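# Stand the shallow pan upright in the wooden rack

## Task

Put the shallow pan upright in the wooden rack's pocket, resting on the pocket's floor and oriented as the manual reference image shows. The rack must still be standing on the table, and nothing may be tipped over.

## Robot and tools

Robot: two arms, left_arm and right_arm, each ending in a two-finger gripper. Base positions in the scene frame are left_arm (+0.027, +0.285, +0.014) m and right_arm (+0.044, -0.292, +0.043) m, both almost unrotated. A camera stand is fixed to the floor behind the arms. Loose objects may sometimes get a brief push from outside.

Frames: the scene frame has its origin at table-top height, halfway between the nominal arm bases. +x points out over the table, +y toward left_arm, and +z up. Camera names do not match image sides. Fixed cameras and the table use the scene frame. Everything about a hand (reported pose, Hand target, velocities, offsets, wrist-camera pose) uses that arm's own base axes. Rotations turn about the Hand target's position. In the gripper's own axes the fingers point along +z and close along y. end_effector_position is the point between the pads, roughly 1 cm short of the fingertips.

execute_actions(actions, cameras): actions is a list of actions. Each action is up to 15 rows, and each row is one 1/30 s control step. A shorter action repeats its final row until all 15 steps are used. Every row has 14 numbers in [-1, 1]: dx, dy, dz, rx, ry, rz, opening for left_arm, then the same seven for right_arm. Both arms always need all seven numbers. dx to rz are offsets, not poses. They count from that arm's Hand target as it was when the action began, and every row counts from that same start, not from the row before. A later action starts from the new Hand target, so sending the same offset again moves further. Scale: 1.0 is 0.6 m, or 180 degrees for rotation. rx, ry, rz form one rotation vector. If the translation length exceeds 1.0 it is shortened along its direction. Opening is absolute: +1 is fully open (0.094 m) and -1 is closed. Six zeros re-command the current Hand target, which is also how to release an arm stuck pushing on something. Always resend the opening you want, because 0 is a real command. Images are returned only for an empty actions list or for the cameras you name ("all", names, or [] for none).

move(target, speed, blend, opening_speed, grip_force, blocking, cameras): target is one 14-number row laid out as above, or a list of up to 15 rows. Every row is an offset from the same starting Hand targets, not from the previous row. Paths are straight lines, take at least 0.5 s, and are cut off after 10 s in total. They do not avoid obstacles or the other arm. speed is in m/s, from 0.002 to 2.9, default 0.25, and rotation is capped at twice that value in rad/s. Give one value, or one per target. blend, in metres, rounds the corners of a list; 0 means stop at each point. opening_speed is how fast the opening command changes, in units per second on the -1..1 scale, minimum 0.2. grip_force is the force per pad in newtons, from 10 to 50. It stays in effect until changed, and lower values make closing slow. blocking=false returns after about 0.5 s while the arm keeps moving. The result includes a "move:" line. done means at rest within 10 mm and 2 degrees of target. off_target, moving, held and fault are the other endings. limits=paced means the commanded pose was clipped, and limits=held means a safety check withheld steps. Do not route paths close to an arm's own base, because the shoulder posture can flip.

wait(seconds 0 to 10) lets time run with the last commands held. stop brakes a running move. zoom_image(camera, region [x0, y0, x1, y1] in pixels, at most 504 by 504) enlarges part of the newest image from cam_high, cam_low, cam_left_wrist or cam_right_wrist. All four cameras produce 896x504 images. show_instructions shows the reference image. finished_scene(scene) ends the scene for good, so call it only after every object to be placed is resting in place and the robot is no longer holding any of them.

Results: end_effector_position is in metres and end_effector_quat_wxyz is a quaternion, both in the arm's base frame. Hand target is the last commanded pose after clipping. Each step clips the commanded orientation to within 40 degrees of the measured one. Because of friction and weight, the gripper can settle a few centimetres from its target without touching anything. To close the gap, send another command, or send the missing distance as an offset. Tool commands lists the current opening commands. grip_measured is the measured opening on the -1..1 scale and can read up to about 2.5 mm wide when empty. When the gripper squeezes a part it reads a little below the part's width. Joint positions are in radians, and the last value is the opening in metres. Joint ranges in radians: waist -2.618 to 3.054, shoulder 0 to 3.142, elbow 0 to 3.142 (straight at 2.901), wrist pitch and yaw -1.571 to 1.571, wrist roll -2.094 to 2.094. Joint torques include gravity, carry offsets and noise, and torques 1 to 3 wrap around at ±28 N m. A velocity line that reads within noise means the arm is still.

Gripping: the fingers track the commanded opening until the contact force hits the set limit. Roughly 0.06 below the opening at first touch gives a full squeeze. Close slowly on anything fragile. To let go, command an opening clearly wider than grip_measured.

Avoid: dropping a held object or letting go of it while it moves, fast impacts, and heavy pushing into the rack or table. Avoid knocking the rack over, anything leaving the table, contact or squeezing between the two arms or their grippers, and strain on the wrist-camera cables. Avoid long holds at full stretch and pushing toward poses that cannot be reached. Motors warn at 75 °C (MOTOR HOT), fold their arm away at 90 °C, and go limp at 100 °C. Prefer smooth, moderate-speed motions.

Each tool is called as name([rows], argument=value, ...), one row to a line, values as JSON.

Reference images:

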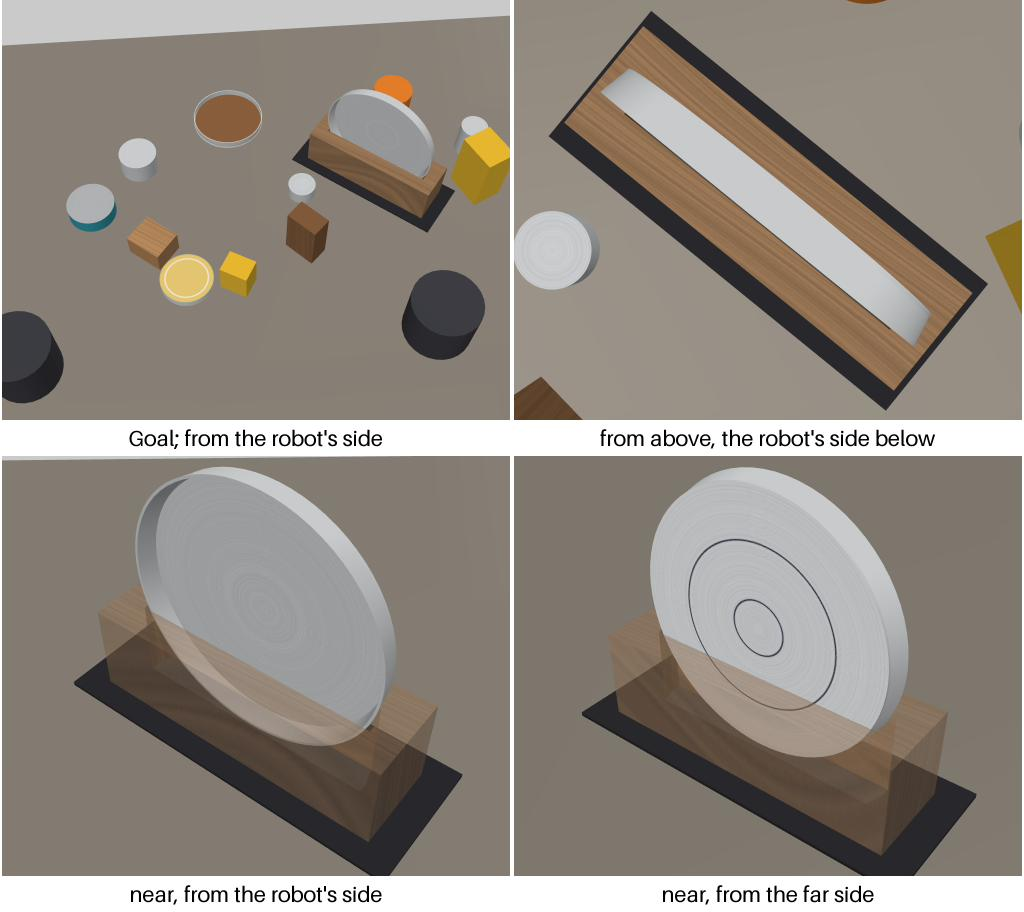

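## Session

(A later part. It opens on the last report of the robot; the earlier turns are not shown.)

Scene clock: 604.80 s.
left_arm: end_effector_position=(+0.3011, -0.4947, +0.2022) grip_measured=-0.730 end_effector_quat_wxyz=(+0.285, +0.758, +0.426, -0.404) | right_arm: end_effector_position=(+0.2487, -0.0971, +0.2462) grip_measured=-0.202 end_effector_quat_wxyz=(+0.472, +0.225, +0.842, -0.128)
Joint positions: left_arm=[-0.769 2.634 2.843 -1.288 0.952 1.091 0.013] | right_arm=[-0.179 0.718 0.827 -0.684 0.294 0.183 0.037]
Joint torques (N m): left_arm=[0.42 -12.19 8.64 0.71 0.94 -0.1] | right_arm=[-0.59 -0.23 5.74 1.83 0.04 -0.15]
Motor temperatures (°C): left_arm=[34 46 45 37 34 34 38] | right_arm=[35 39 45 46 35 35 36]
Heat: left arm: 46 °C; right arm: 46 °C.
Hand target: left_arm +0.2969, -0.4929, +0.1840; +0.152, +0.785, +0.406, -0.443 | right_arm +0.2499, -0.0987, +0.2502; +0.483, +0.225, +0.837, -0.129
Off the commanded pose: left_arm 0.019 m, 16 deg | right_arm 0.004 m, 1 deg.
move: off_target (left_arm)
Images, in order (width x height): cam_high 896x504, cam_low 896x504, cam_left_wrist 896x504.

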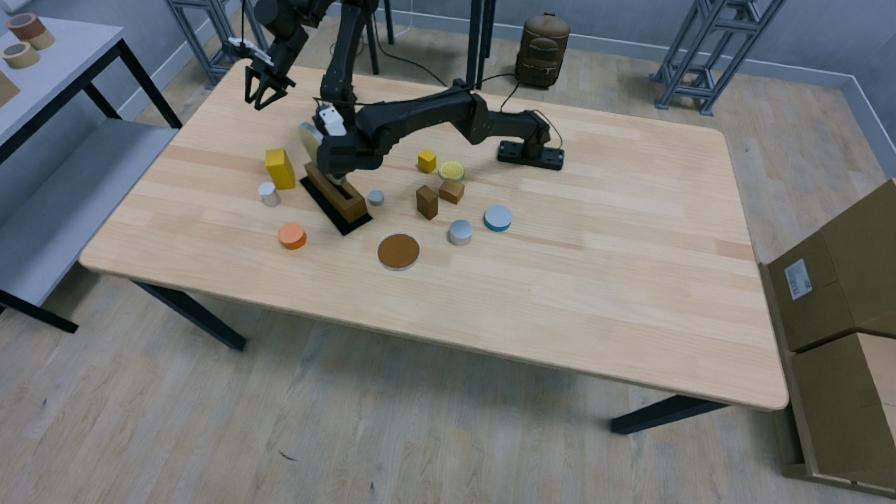

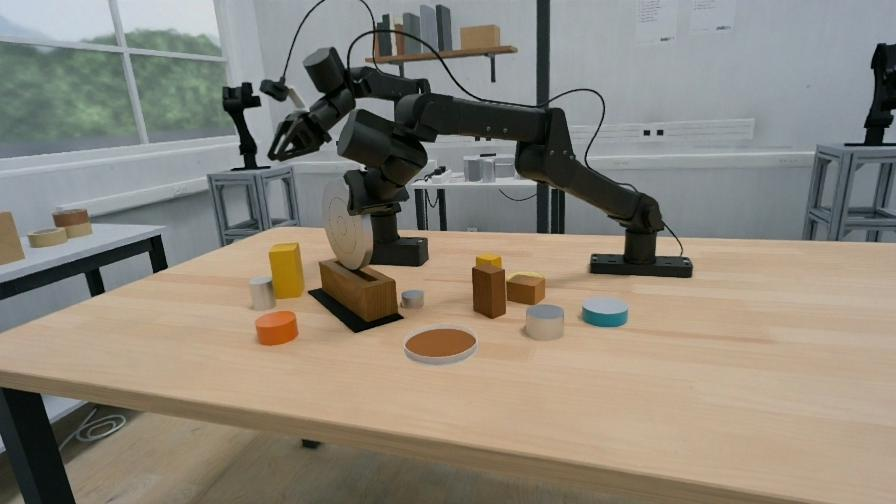

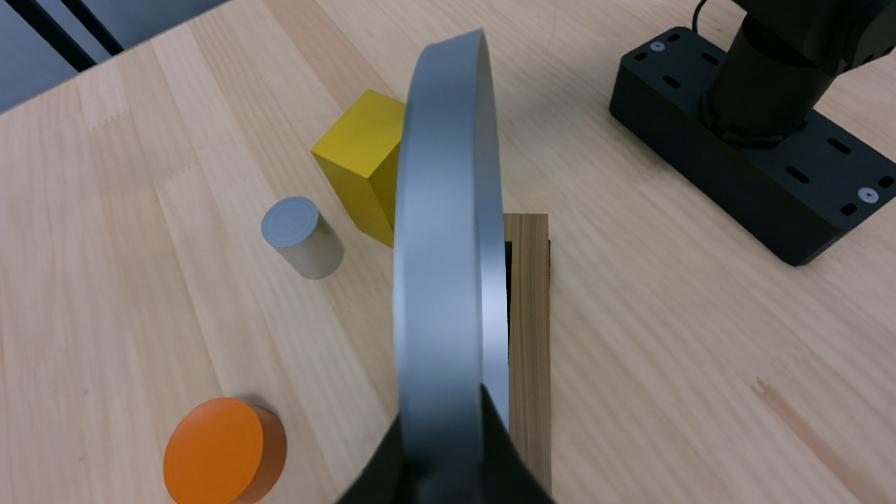

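move(target=[0,0,-0.05,0,0,0,-0.75,0,0,0,0,0,0,-0.2], speed=0.05, cameras=["cam_left_wrist","cam_low","cam_high"])

zoom_image(camera="cam_low", region=[280, 160, 440, 340])

zoom_image(camera="cam_high", region=[260, 100, 420, 250])

Scene clock: 618.00 s.
left_arm: end_effector_position=(+0.3016, -0.4963, +0.1740) grip_measured=-0.730 end_effector_quat_wxyz=(+0.267, +0.763, +0.423, -0.410) | right_arm: end_effector_position=(+0.2487, -0.0971, +0.2462) grip_measured=-0.202 end_effector_quat_wxyz=(+0.472, +0.225, +0.842, -0.128)
Joint positions: left_arm=[-0.769 2.687 2.843 -1.298 0.96 1.134 0.013] | right_arm=[-0.179 0.718 0.827 -0.684 0.294 0.183 0.037]
Joint torques (N m): left_arm=[0.36 -12.57 8.25 0.48 0.84 -0.02] | right_arm=[-0.58 -0.18 5.85 1.82 0.02 -0.13]
Heat: left arm: 46 °C; right arm: 47 °C.
Hand target: left_arm +0.2969, -0.4929, +0.1541; +0.152, +0.785, +0.406, -0.443 | right_arm +0.2499, -0.0987, +0.2502; +0.483, +0.225, +0.837, -0.129
Off the commanded pose: left_arm 0.021 m, 14 deg | right_arm 0.004 m, 1 deg.
move: off_target (left_arm)
Images, in order (width x height): cam_high 896x504, cam_low 896x504, cam_left_wrist 896x504.

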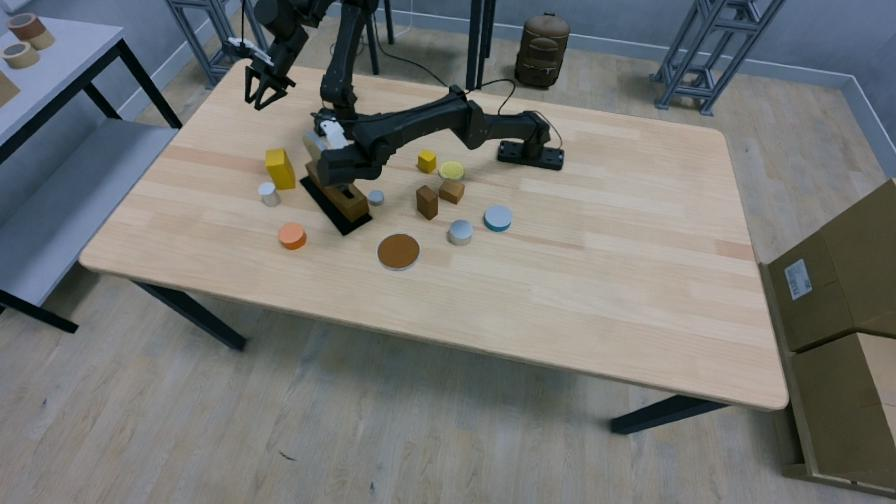

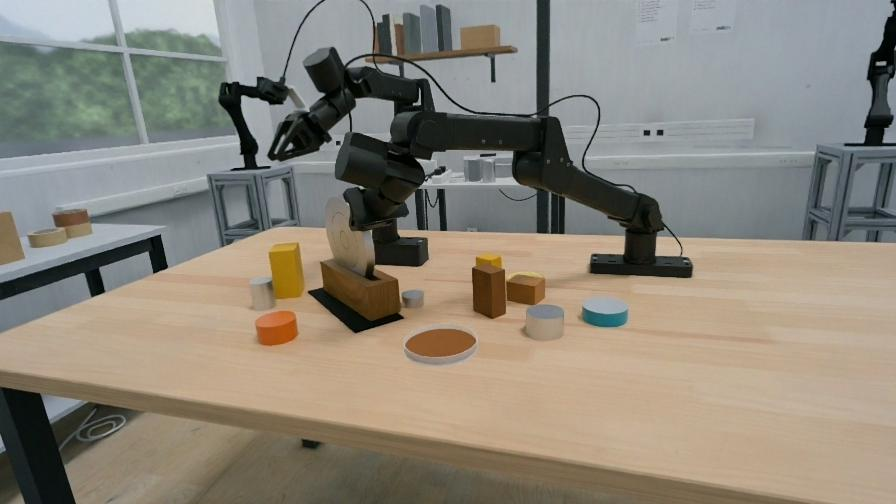

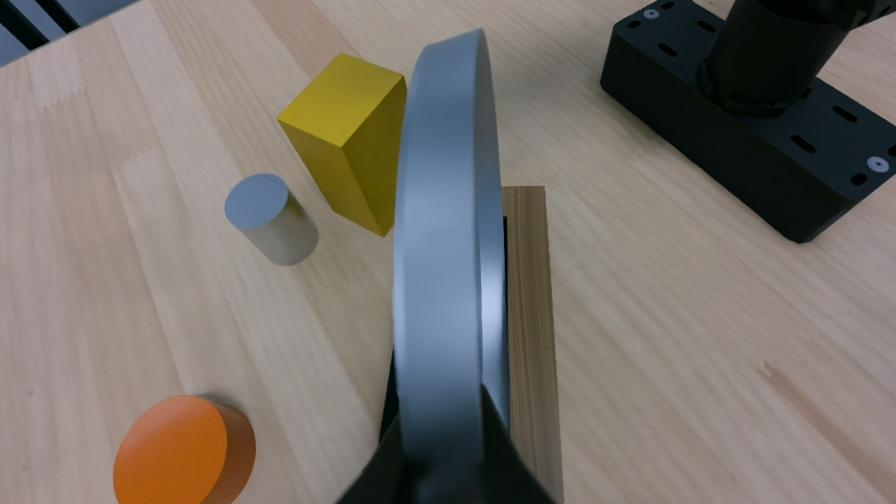

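Scaled by 2.800 from the camera's 896x504 image, which has a finer 1280x720 frame.

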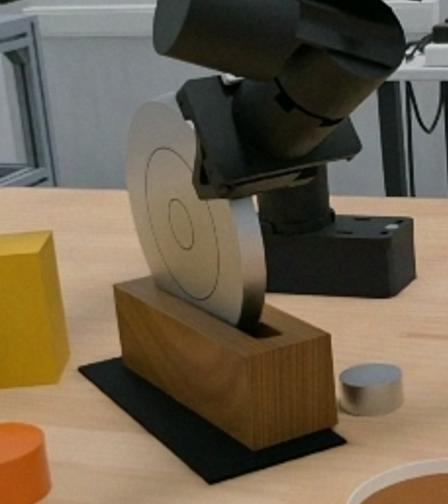

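Scaled by 3.150 from the camera's 896x504 image, which has a finer 1280x720 frame.

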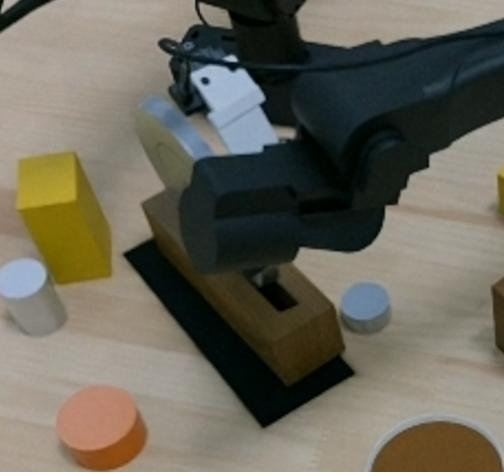

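move(target=[0,0,-0.05,0,0,0,-0.75,0,0,0,0,0,0,-0.2], speed=0.05, cameras=["cam_left_wrist","cam_low"])

zoom_image(camera="cam_low", region=[280, 160, 440, 340])

Scene clock: 623.37 s.
left_arm: end_effector_position=(+0.3004, -0.4969, +0.1555) grip_measured=-0.730 end_effector_quat_wxyz=(+0.260, +0.767, +0.411, -0.419) | right_arm: end_effector_position=(+0.2487, -0.0971, +0.2462) grip_measured=-0.202 end_effector_quat_wxyz=(+0.472, +0.225, +0.842, -0.128)
Joint positions: left_arm=[-0.767 2.726 2.843 -1.306 0.983 1.184 0.013] | right_arm=[-0.179 0.718 0.827 -0.684 0.294 0.183 0.037]
Joint torques (N m): left_arm=[0.24 -11.78 7.9 0.5 0.56 0.03] | right_arm=[-0.73 -0.25 5.68 1.83 0.03 -0.11]
Heat: left arm: 45 °C; right arm: 47 °C.
Hand target: left_arm +0.2969, -0.4929, +0.1242; +0.152, +0.785, +0.406, -0.443 | right_arm +0.2499, -0.0987, +0.2502; +0.483, +0.225, +0.837, -0.129
Off the commanded pose: left_arm 0.032 m, 13 deg | right_arm 0.004 m, 1 deg.
move: off_target (left_arm)
Images, in order (width x height): cam_low 896x504, cam_left_wrist 896x504.

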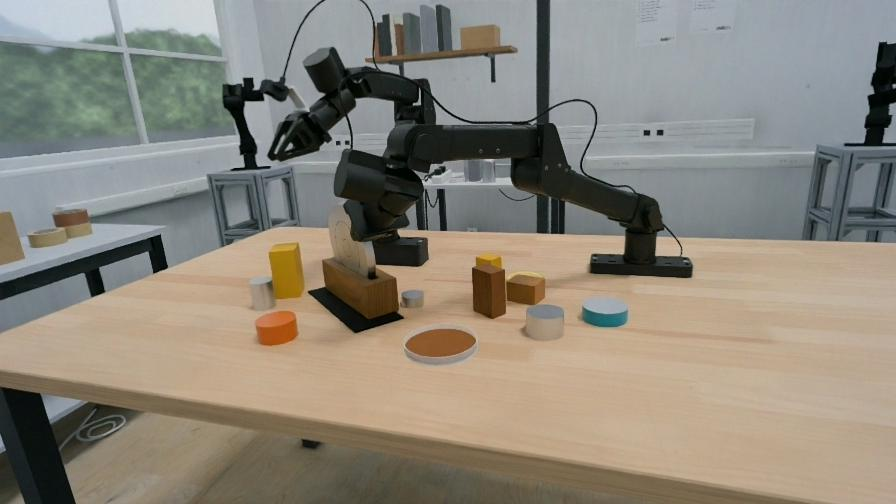

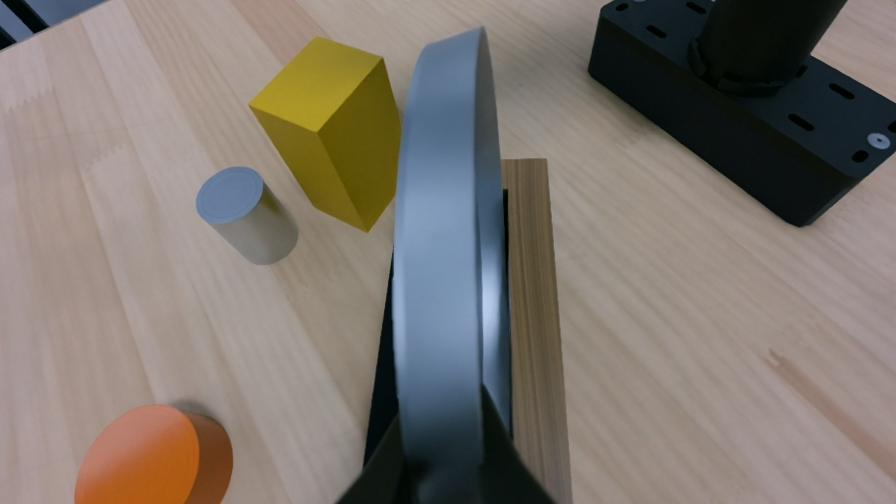

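Scaled by 2.800 from the camera's 896x504 image, which has a finer 1280x720 frame.

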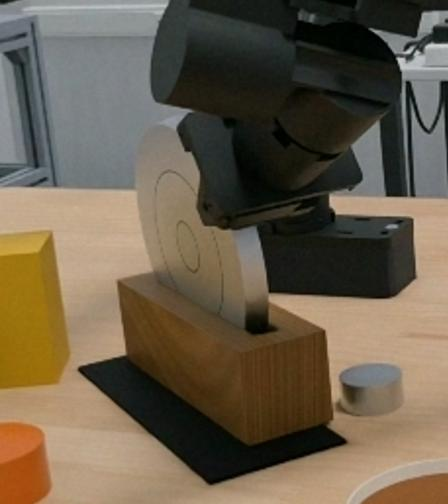

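move(target=[0,0,-0.05,0,0,0,-0.75,0,0,0,0,0,0,-0.2], speed=0.05, cameras=["cam_left_wrist","cam_low","cam_high"])

zoom_image(camera="cam_low", region=[280, 160, 440, 340])

zoom_image(camera="cam_high", region=[260, 100, 420, 250])

Scene clock: 630.17 s.
left_arm: end_effector_position=(+0.2982, -0.4982, +0.1431) grip_measured=-0.730 end_effector_quat_wxyz=(+0.258, +0.769, +0.395, -0.431) | right_arm: end_effector_position=(+0.2487, -0.0971, +0.2462) grip_measured=-0.202 end_effector_quat_wxyz=(+0.472, +0.225, +0.842, -0.128)
Joint positions: left_arm=[-0.766 2.758 2.843 -1.306 1.016 1.23 0.013] | right_arm=[-0.179 0.718 0.827 -0.684 0.294 0.183 0.037]
Joint torques (N m): left_arm=[-0.2 -10.44 7.08 0.4 0.25 0.03] | right_arm=[-0.61 -0.18 5.72 1.8 -0.01 -0.1]
Heat: left arm: 44 °C; right arm: 47 °C.
Hand target: left_arm +0.2967, -0.4930, +0.0940; +0.152, +0.785, +0.406, -0.443 | right_arm +0.2499, -0.0987, +0.2502; +0.483, +0.225, +0.837, -0.129
Off the commanded pose: left_arm 0.049 m, 12 deg | right_arm 0.004 m, 1 deg.
move: off_target (left_arm)
Images, in order (width x height): cam_high 896x504, cam_low 896x504, cam_left_wrist 896x504.

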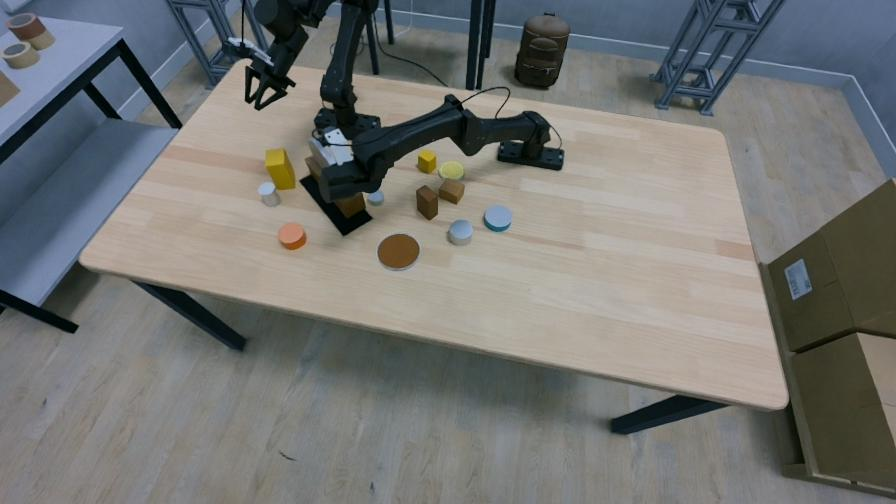

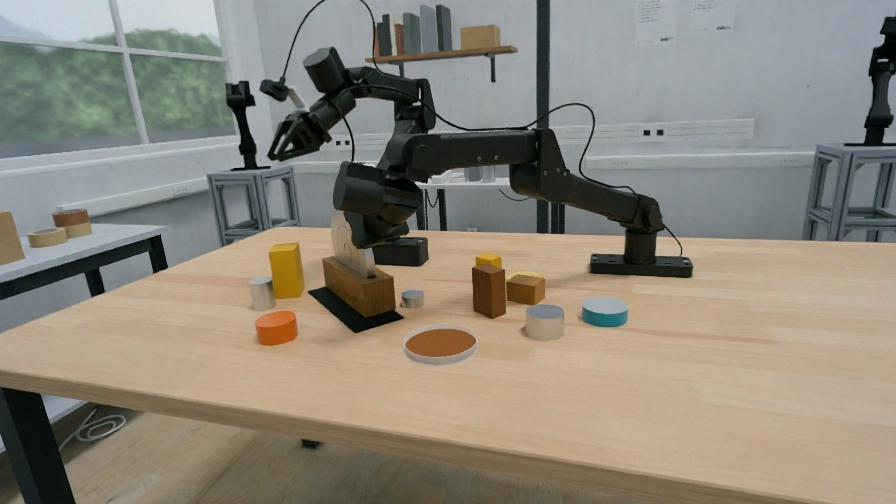

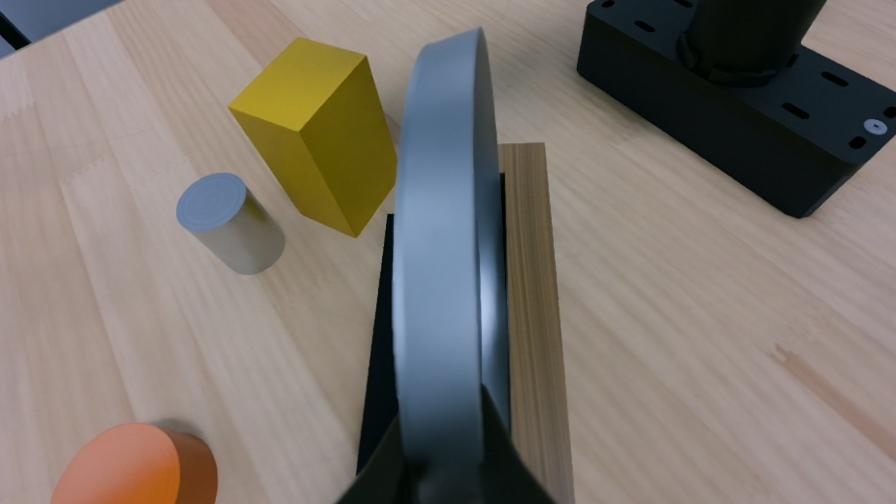

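Scaled by 2.800 from the camera's 896x504 image, which has a finer 1280x720 frame.

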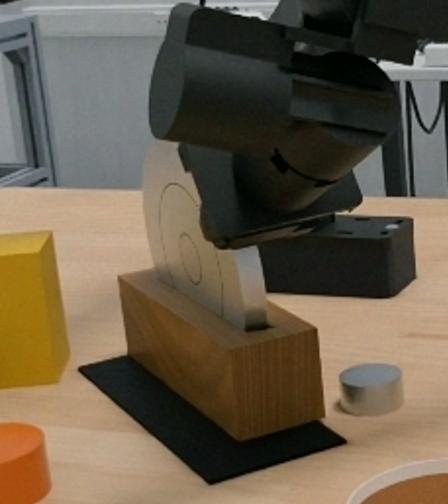

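Scaled by 3.150 from the camera's 896x504 image, which has a finer 1280x720 frame.

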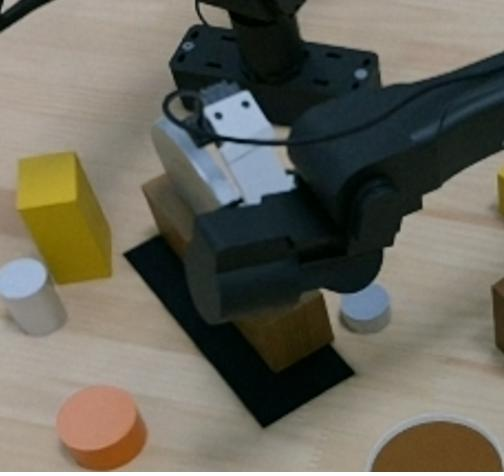

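move([
  [-0.015,-0.03,0.07,0,0,0,-0.75,0,0,0,0,0,0,-0.2],
  [-0.015,-0.03,0.0,0,0,0,-0.75,0,0,0,0,0,0,-0.2],
], speed=0.08, cameras=["cam_left_wrist","cam_low","cam_high"])

zoom_image(camera="cam_low", region=[280, 160, 440, 340])

Scene clock: 640.17 s.
left_arm: end_effector_position=(+0.2937, -0.5092, +0.1433) grip_measured=-0.730 end_effector_quat_wxyz=(+0.258, +0.764, +0.402, -0.435) | right_arm: end_effector_position=(+0.2487, -0.0971, +0.2462) grip_measured=-0.202 end_effector_quat_wxyz=(+0.472, +0.225, +0.842, -0.128)
Joint positions: left_arm=[-0.786 2.765 2.85 -1.263 1.013 1.167 0.013] | right_arm=[-0.179 0.718 0.827 -0.684 0.294 0.183 0.037]
Joint torques (N m): left_arm=[-1.17 -10.45 7.32 0.61 0.25 -0.03] | right_arm=[-0.59 -0.25 5.81 1.82 0.02 -0.11]
Heat: left arm: 45 °C; right arm: 47 °C.
Hand target: left_arm +0.2879, -0.5109, +0.0941; +0.152, +0.785, +0.406, -0.443 | right_arm +0.2499, -0.0987, +0.2502; +0.483, +0.225, +0.837, -0.129
Off the commanded pose: left_arm 0.050 m, 12 deg | right_arm 0.004 m, 1 deg.
elbow stopped short (left arm): the move would have taken joint 3 (elbow) straighter than the controller allows.
move: off_target (left_arm)
Images, in order (width x height): cam_high 896x504, cam_low 896x504, cam_left_wrist 896x504.

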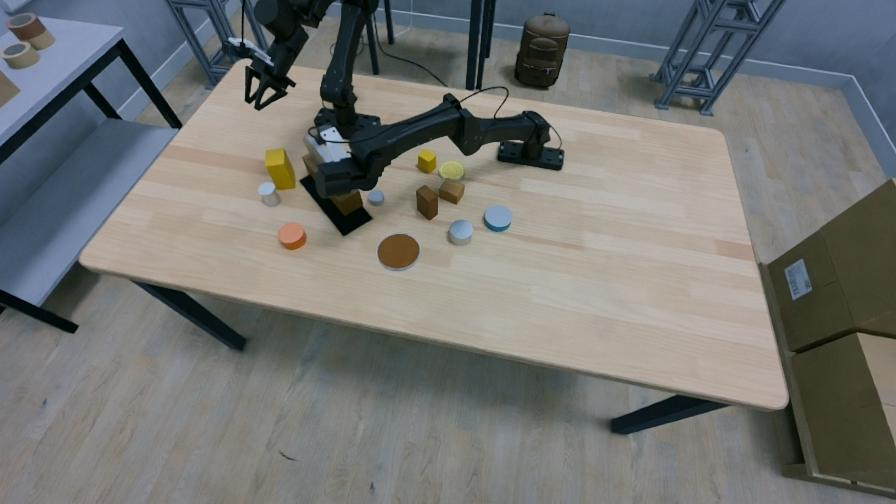

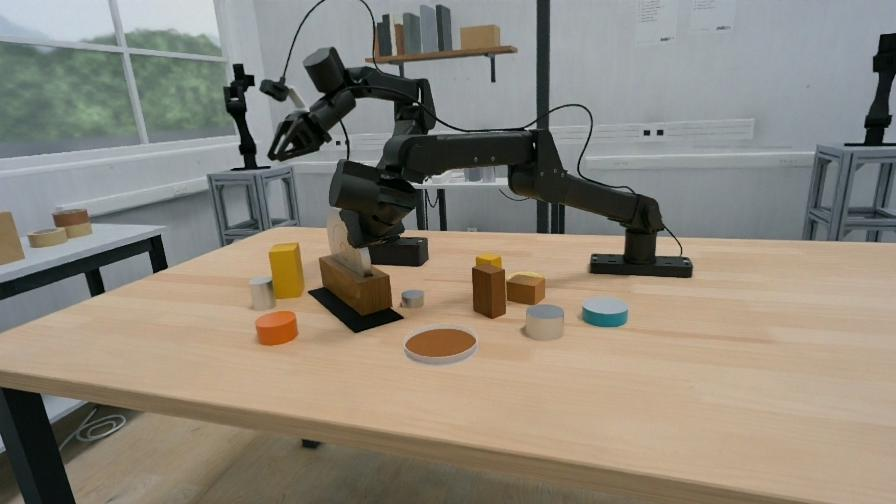

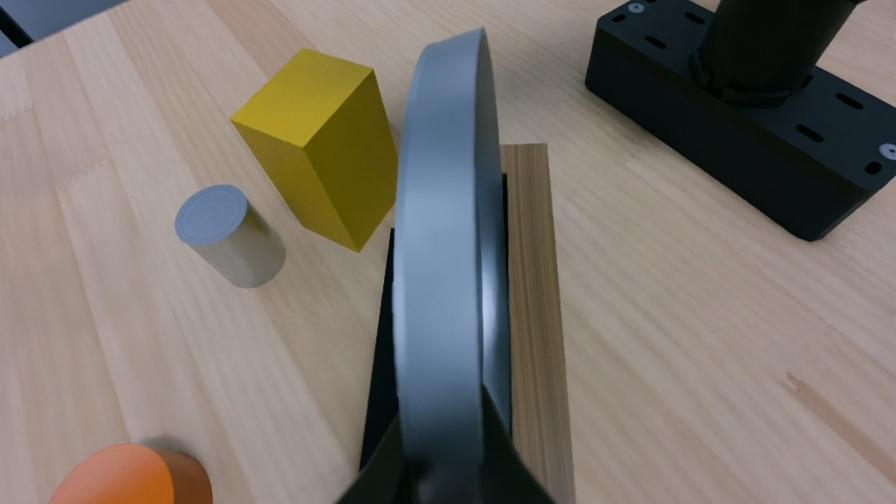

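Scaled by 2.800 from the camera's 896x504 image, which has a finer 1280x720 frame.

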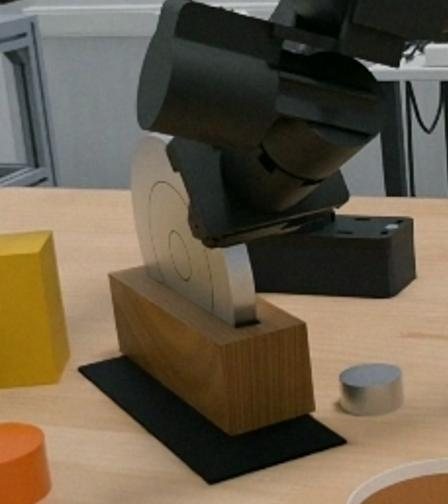

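move([
  [0,0,0.075,0,0,0,-0.75,0,0,0,0,0,0,-0.2],
  [0,0,0.075,0,0,0,-0.4,0,0,0,0,0,0,-0.2],
], speed=0.08, opening_speed=0.5, cameras=["cam_left_wrist","cam_low"])

zoom_image(camera="cam_low", region=[280, 160, 440, 340])

Scene clock: 649.37 s.
left_arm: end_effector_position=(+0.2942, -0.5097, +0.1388) grip_measured=-0.402 end_effector_quat_wxyz=(+0.240, +0.755, +0.434, -0.429) | right_arm: end_effector_position=(+0.2487, -0.0971, +0.2462) grip_measured=-0.202 end_effector_quat_wxyz=(+0.472, +0.225, +0.842, -0.128)
Joint positions: left_arm=[-0.792 2.765 2.853 -1.267 0.977 1.097 0.028] | right_arm=[-0.179 0.718 0.827 -0.684 0.294 0.183 0.037]
Joint torques (N m): left_arm=[-0.83 -16.09 8.83 0.64 0.59 -0.06] | right_arm=[-0.57 -0.17 5.64 1.8 0.02 -0.1]
Heat: left arm: 45 °C; right arm: 48 °C.
Hand target: left_arm +0.2877, -0.5109, +0.1392; +0.152, +0.785, +0.406, -0.443 | right_arm +0.2499, -0.0987, +0.2502; +0.483, +0.225, +0.837, -0.129
Off the commanded pose: left_arm 0.006 m, 11 deg | right_arm 0.004 m, 1 deg.
elbow stopped short (left arm): the move would have taken joint 3 (elbow) straighter than the controller allows.
move: off_target (left_arm); target 2's new opening was sent with left_arm's hand 0.009 m and 12 deg from that target
Images, in order (width x height): cam_low 896x504, cam_left_wrist 896x504.

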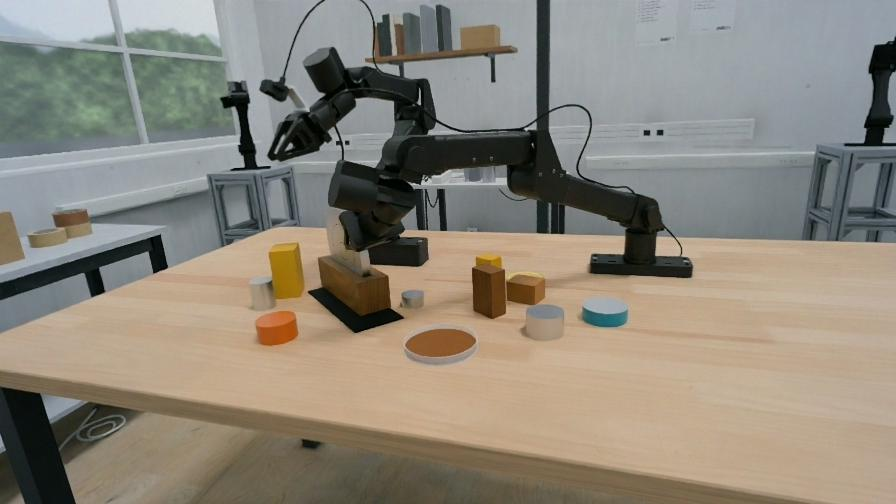

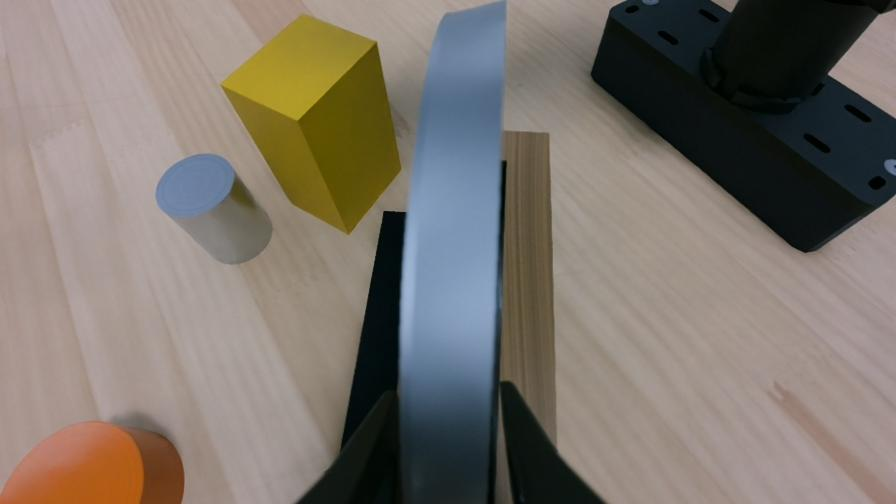

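Scaled by 2.800 from the camera's 896x504 image, which has a finer 1280x720 frame.

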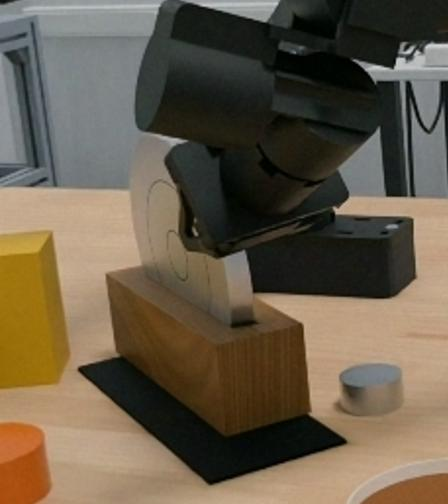

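move(target=[0.088,0.147,0.103,-0.0353,-0.0185,0.048,-0.35,0,0,0,0,0,0,-0.2], speed=0.1, cameras=["cam_left_wrist","cam_low","cam_high"])

zoom_image(camera="cam_low", region=[280, 160, 440, 340])

zoom_image(camera="cam_high", region=[260, 100, 420, 250])

Scene clock: 657.27 s.
left_arm: end_effector_position=(+0.3460, -0.4251, +0.1745) grip_measured=-0.352 end_effector_quat_wxyz=(+0.258, +0.740, +0.460, -0.417) | right_arm: end_effector_position=(+0.2487, -0.0971, +0.2462) grip_measured=-0.202 end_effector_quat_wxyz=(+0.472, +0.225, +0.842, -0.128)
Joint positions: left_arm=[-0.608 2.682 2.853 -1.504 1.008 1.29 0.03] | right_arm=[-0.179 0.718 0.827 -0.684 0.294 0.183 0.037]
Joint torques (N m): left_arm=[0.02 -19.64 8.36 0.46 0.77 0.09] | right_arm=[-0.65 -0.18 5.81 1.81 0.03 -0.1]
Heat: left arm: 45 °C; right arm: 48 °C.
Hand target: left_arm +0.3407, -0.4227, +0.2009; +0.240, +0.755, +0.434, -0.429 | right_arm +0.2499, -0.0987, +0.2502; +0.483, +0.225, +0.837, -0.129
Off the commanded pose: left_arm 0.027 m, 4 deg | right_arm 0.004 m, 1 deg.
elbow stopped short (left arm): the move would have taken joint 3 (elbow) straighter than the controller allows.
move: off_target (left_arm)
Images, in order (width x height): cam_high 896x504, cam_low 896x504, cam_left_wrist 896x504.

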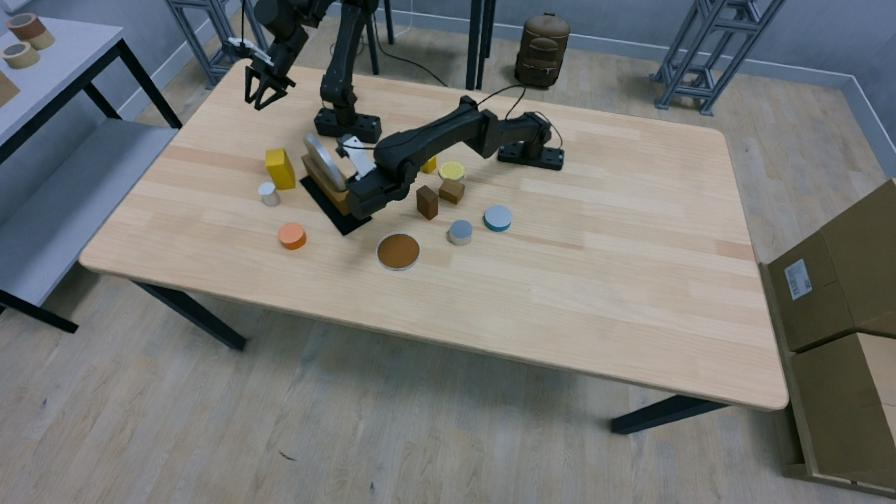

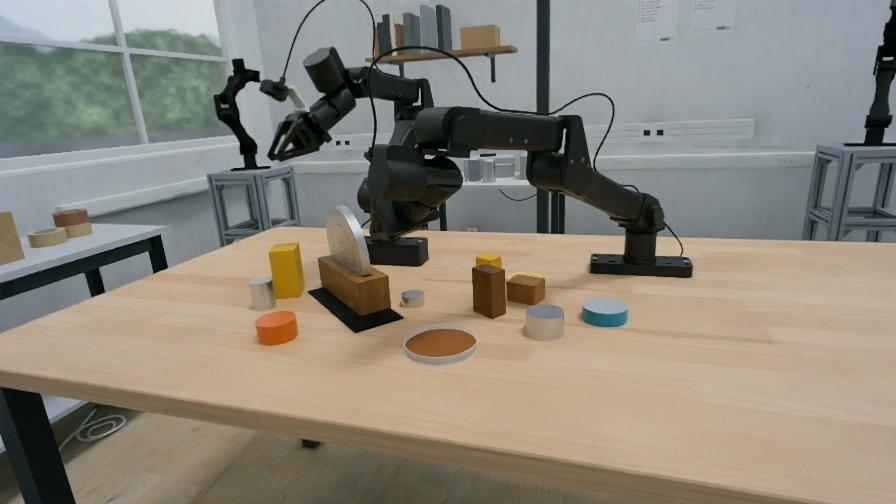

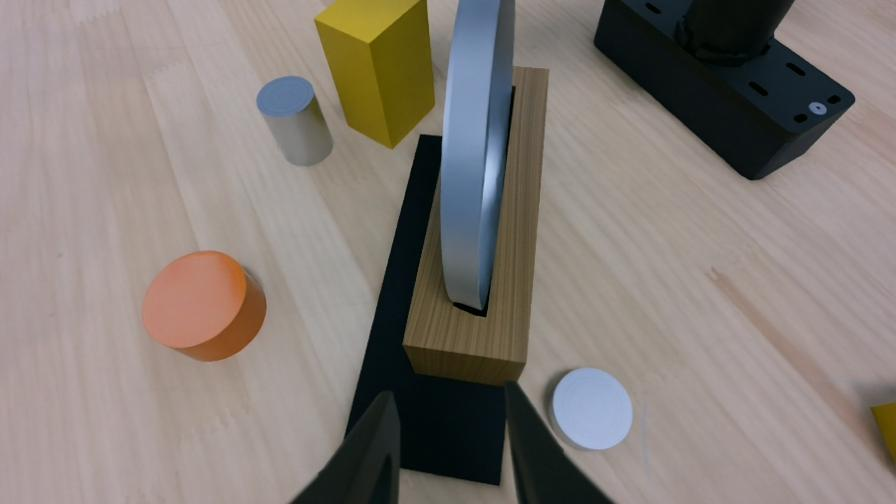

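Scaled by 2.800 from the camera's 896x504 image, which has a finer 1280x720 frame.

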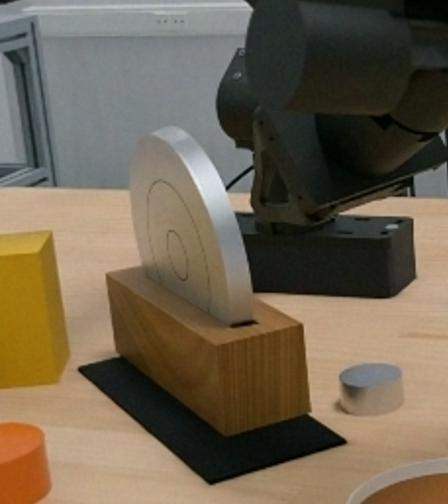

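Scaled by 3.150 from the camera's 896x504 image, which has a finer 1280x720 frame.

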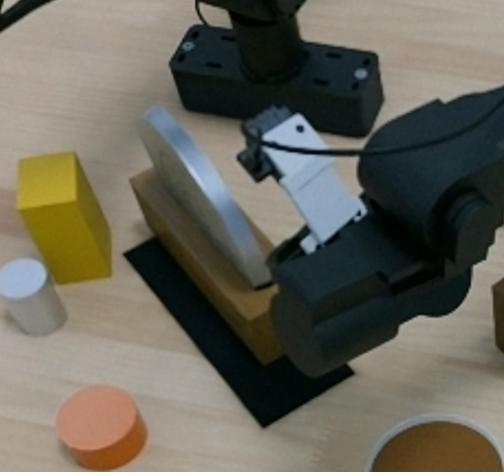

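finished_scene(scene=1)

The scene is finished: the task was done.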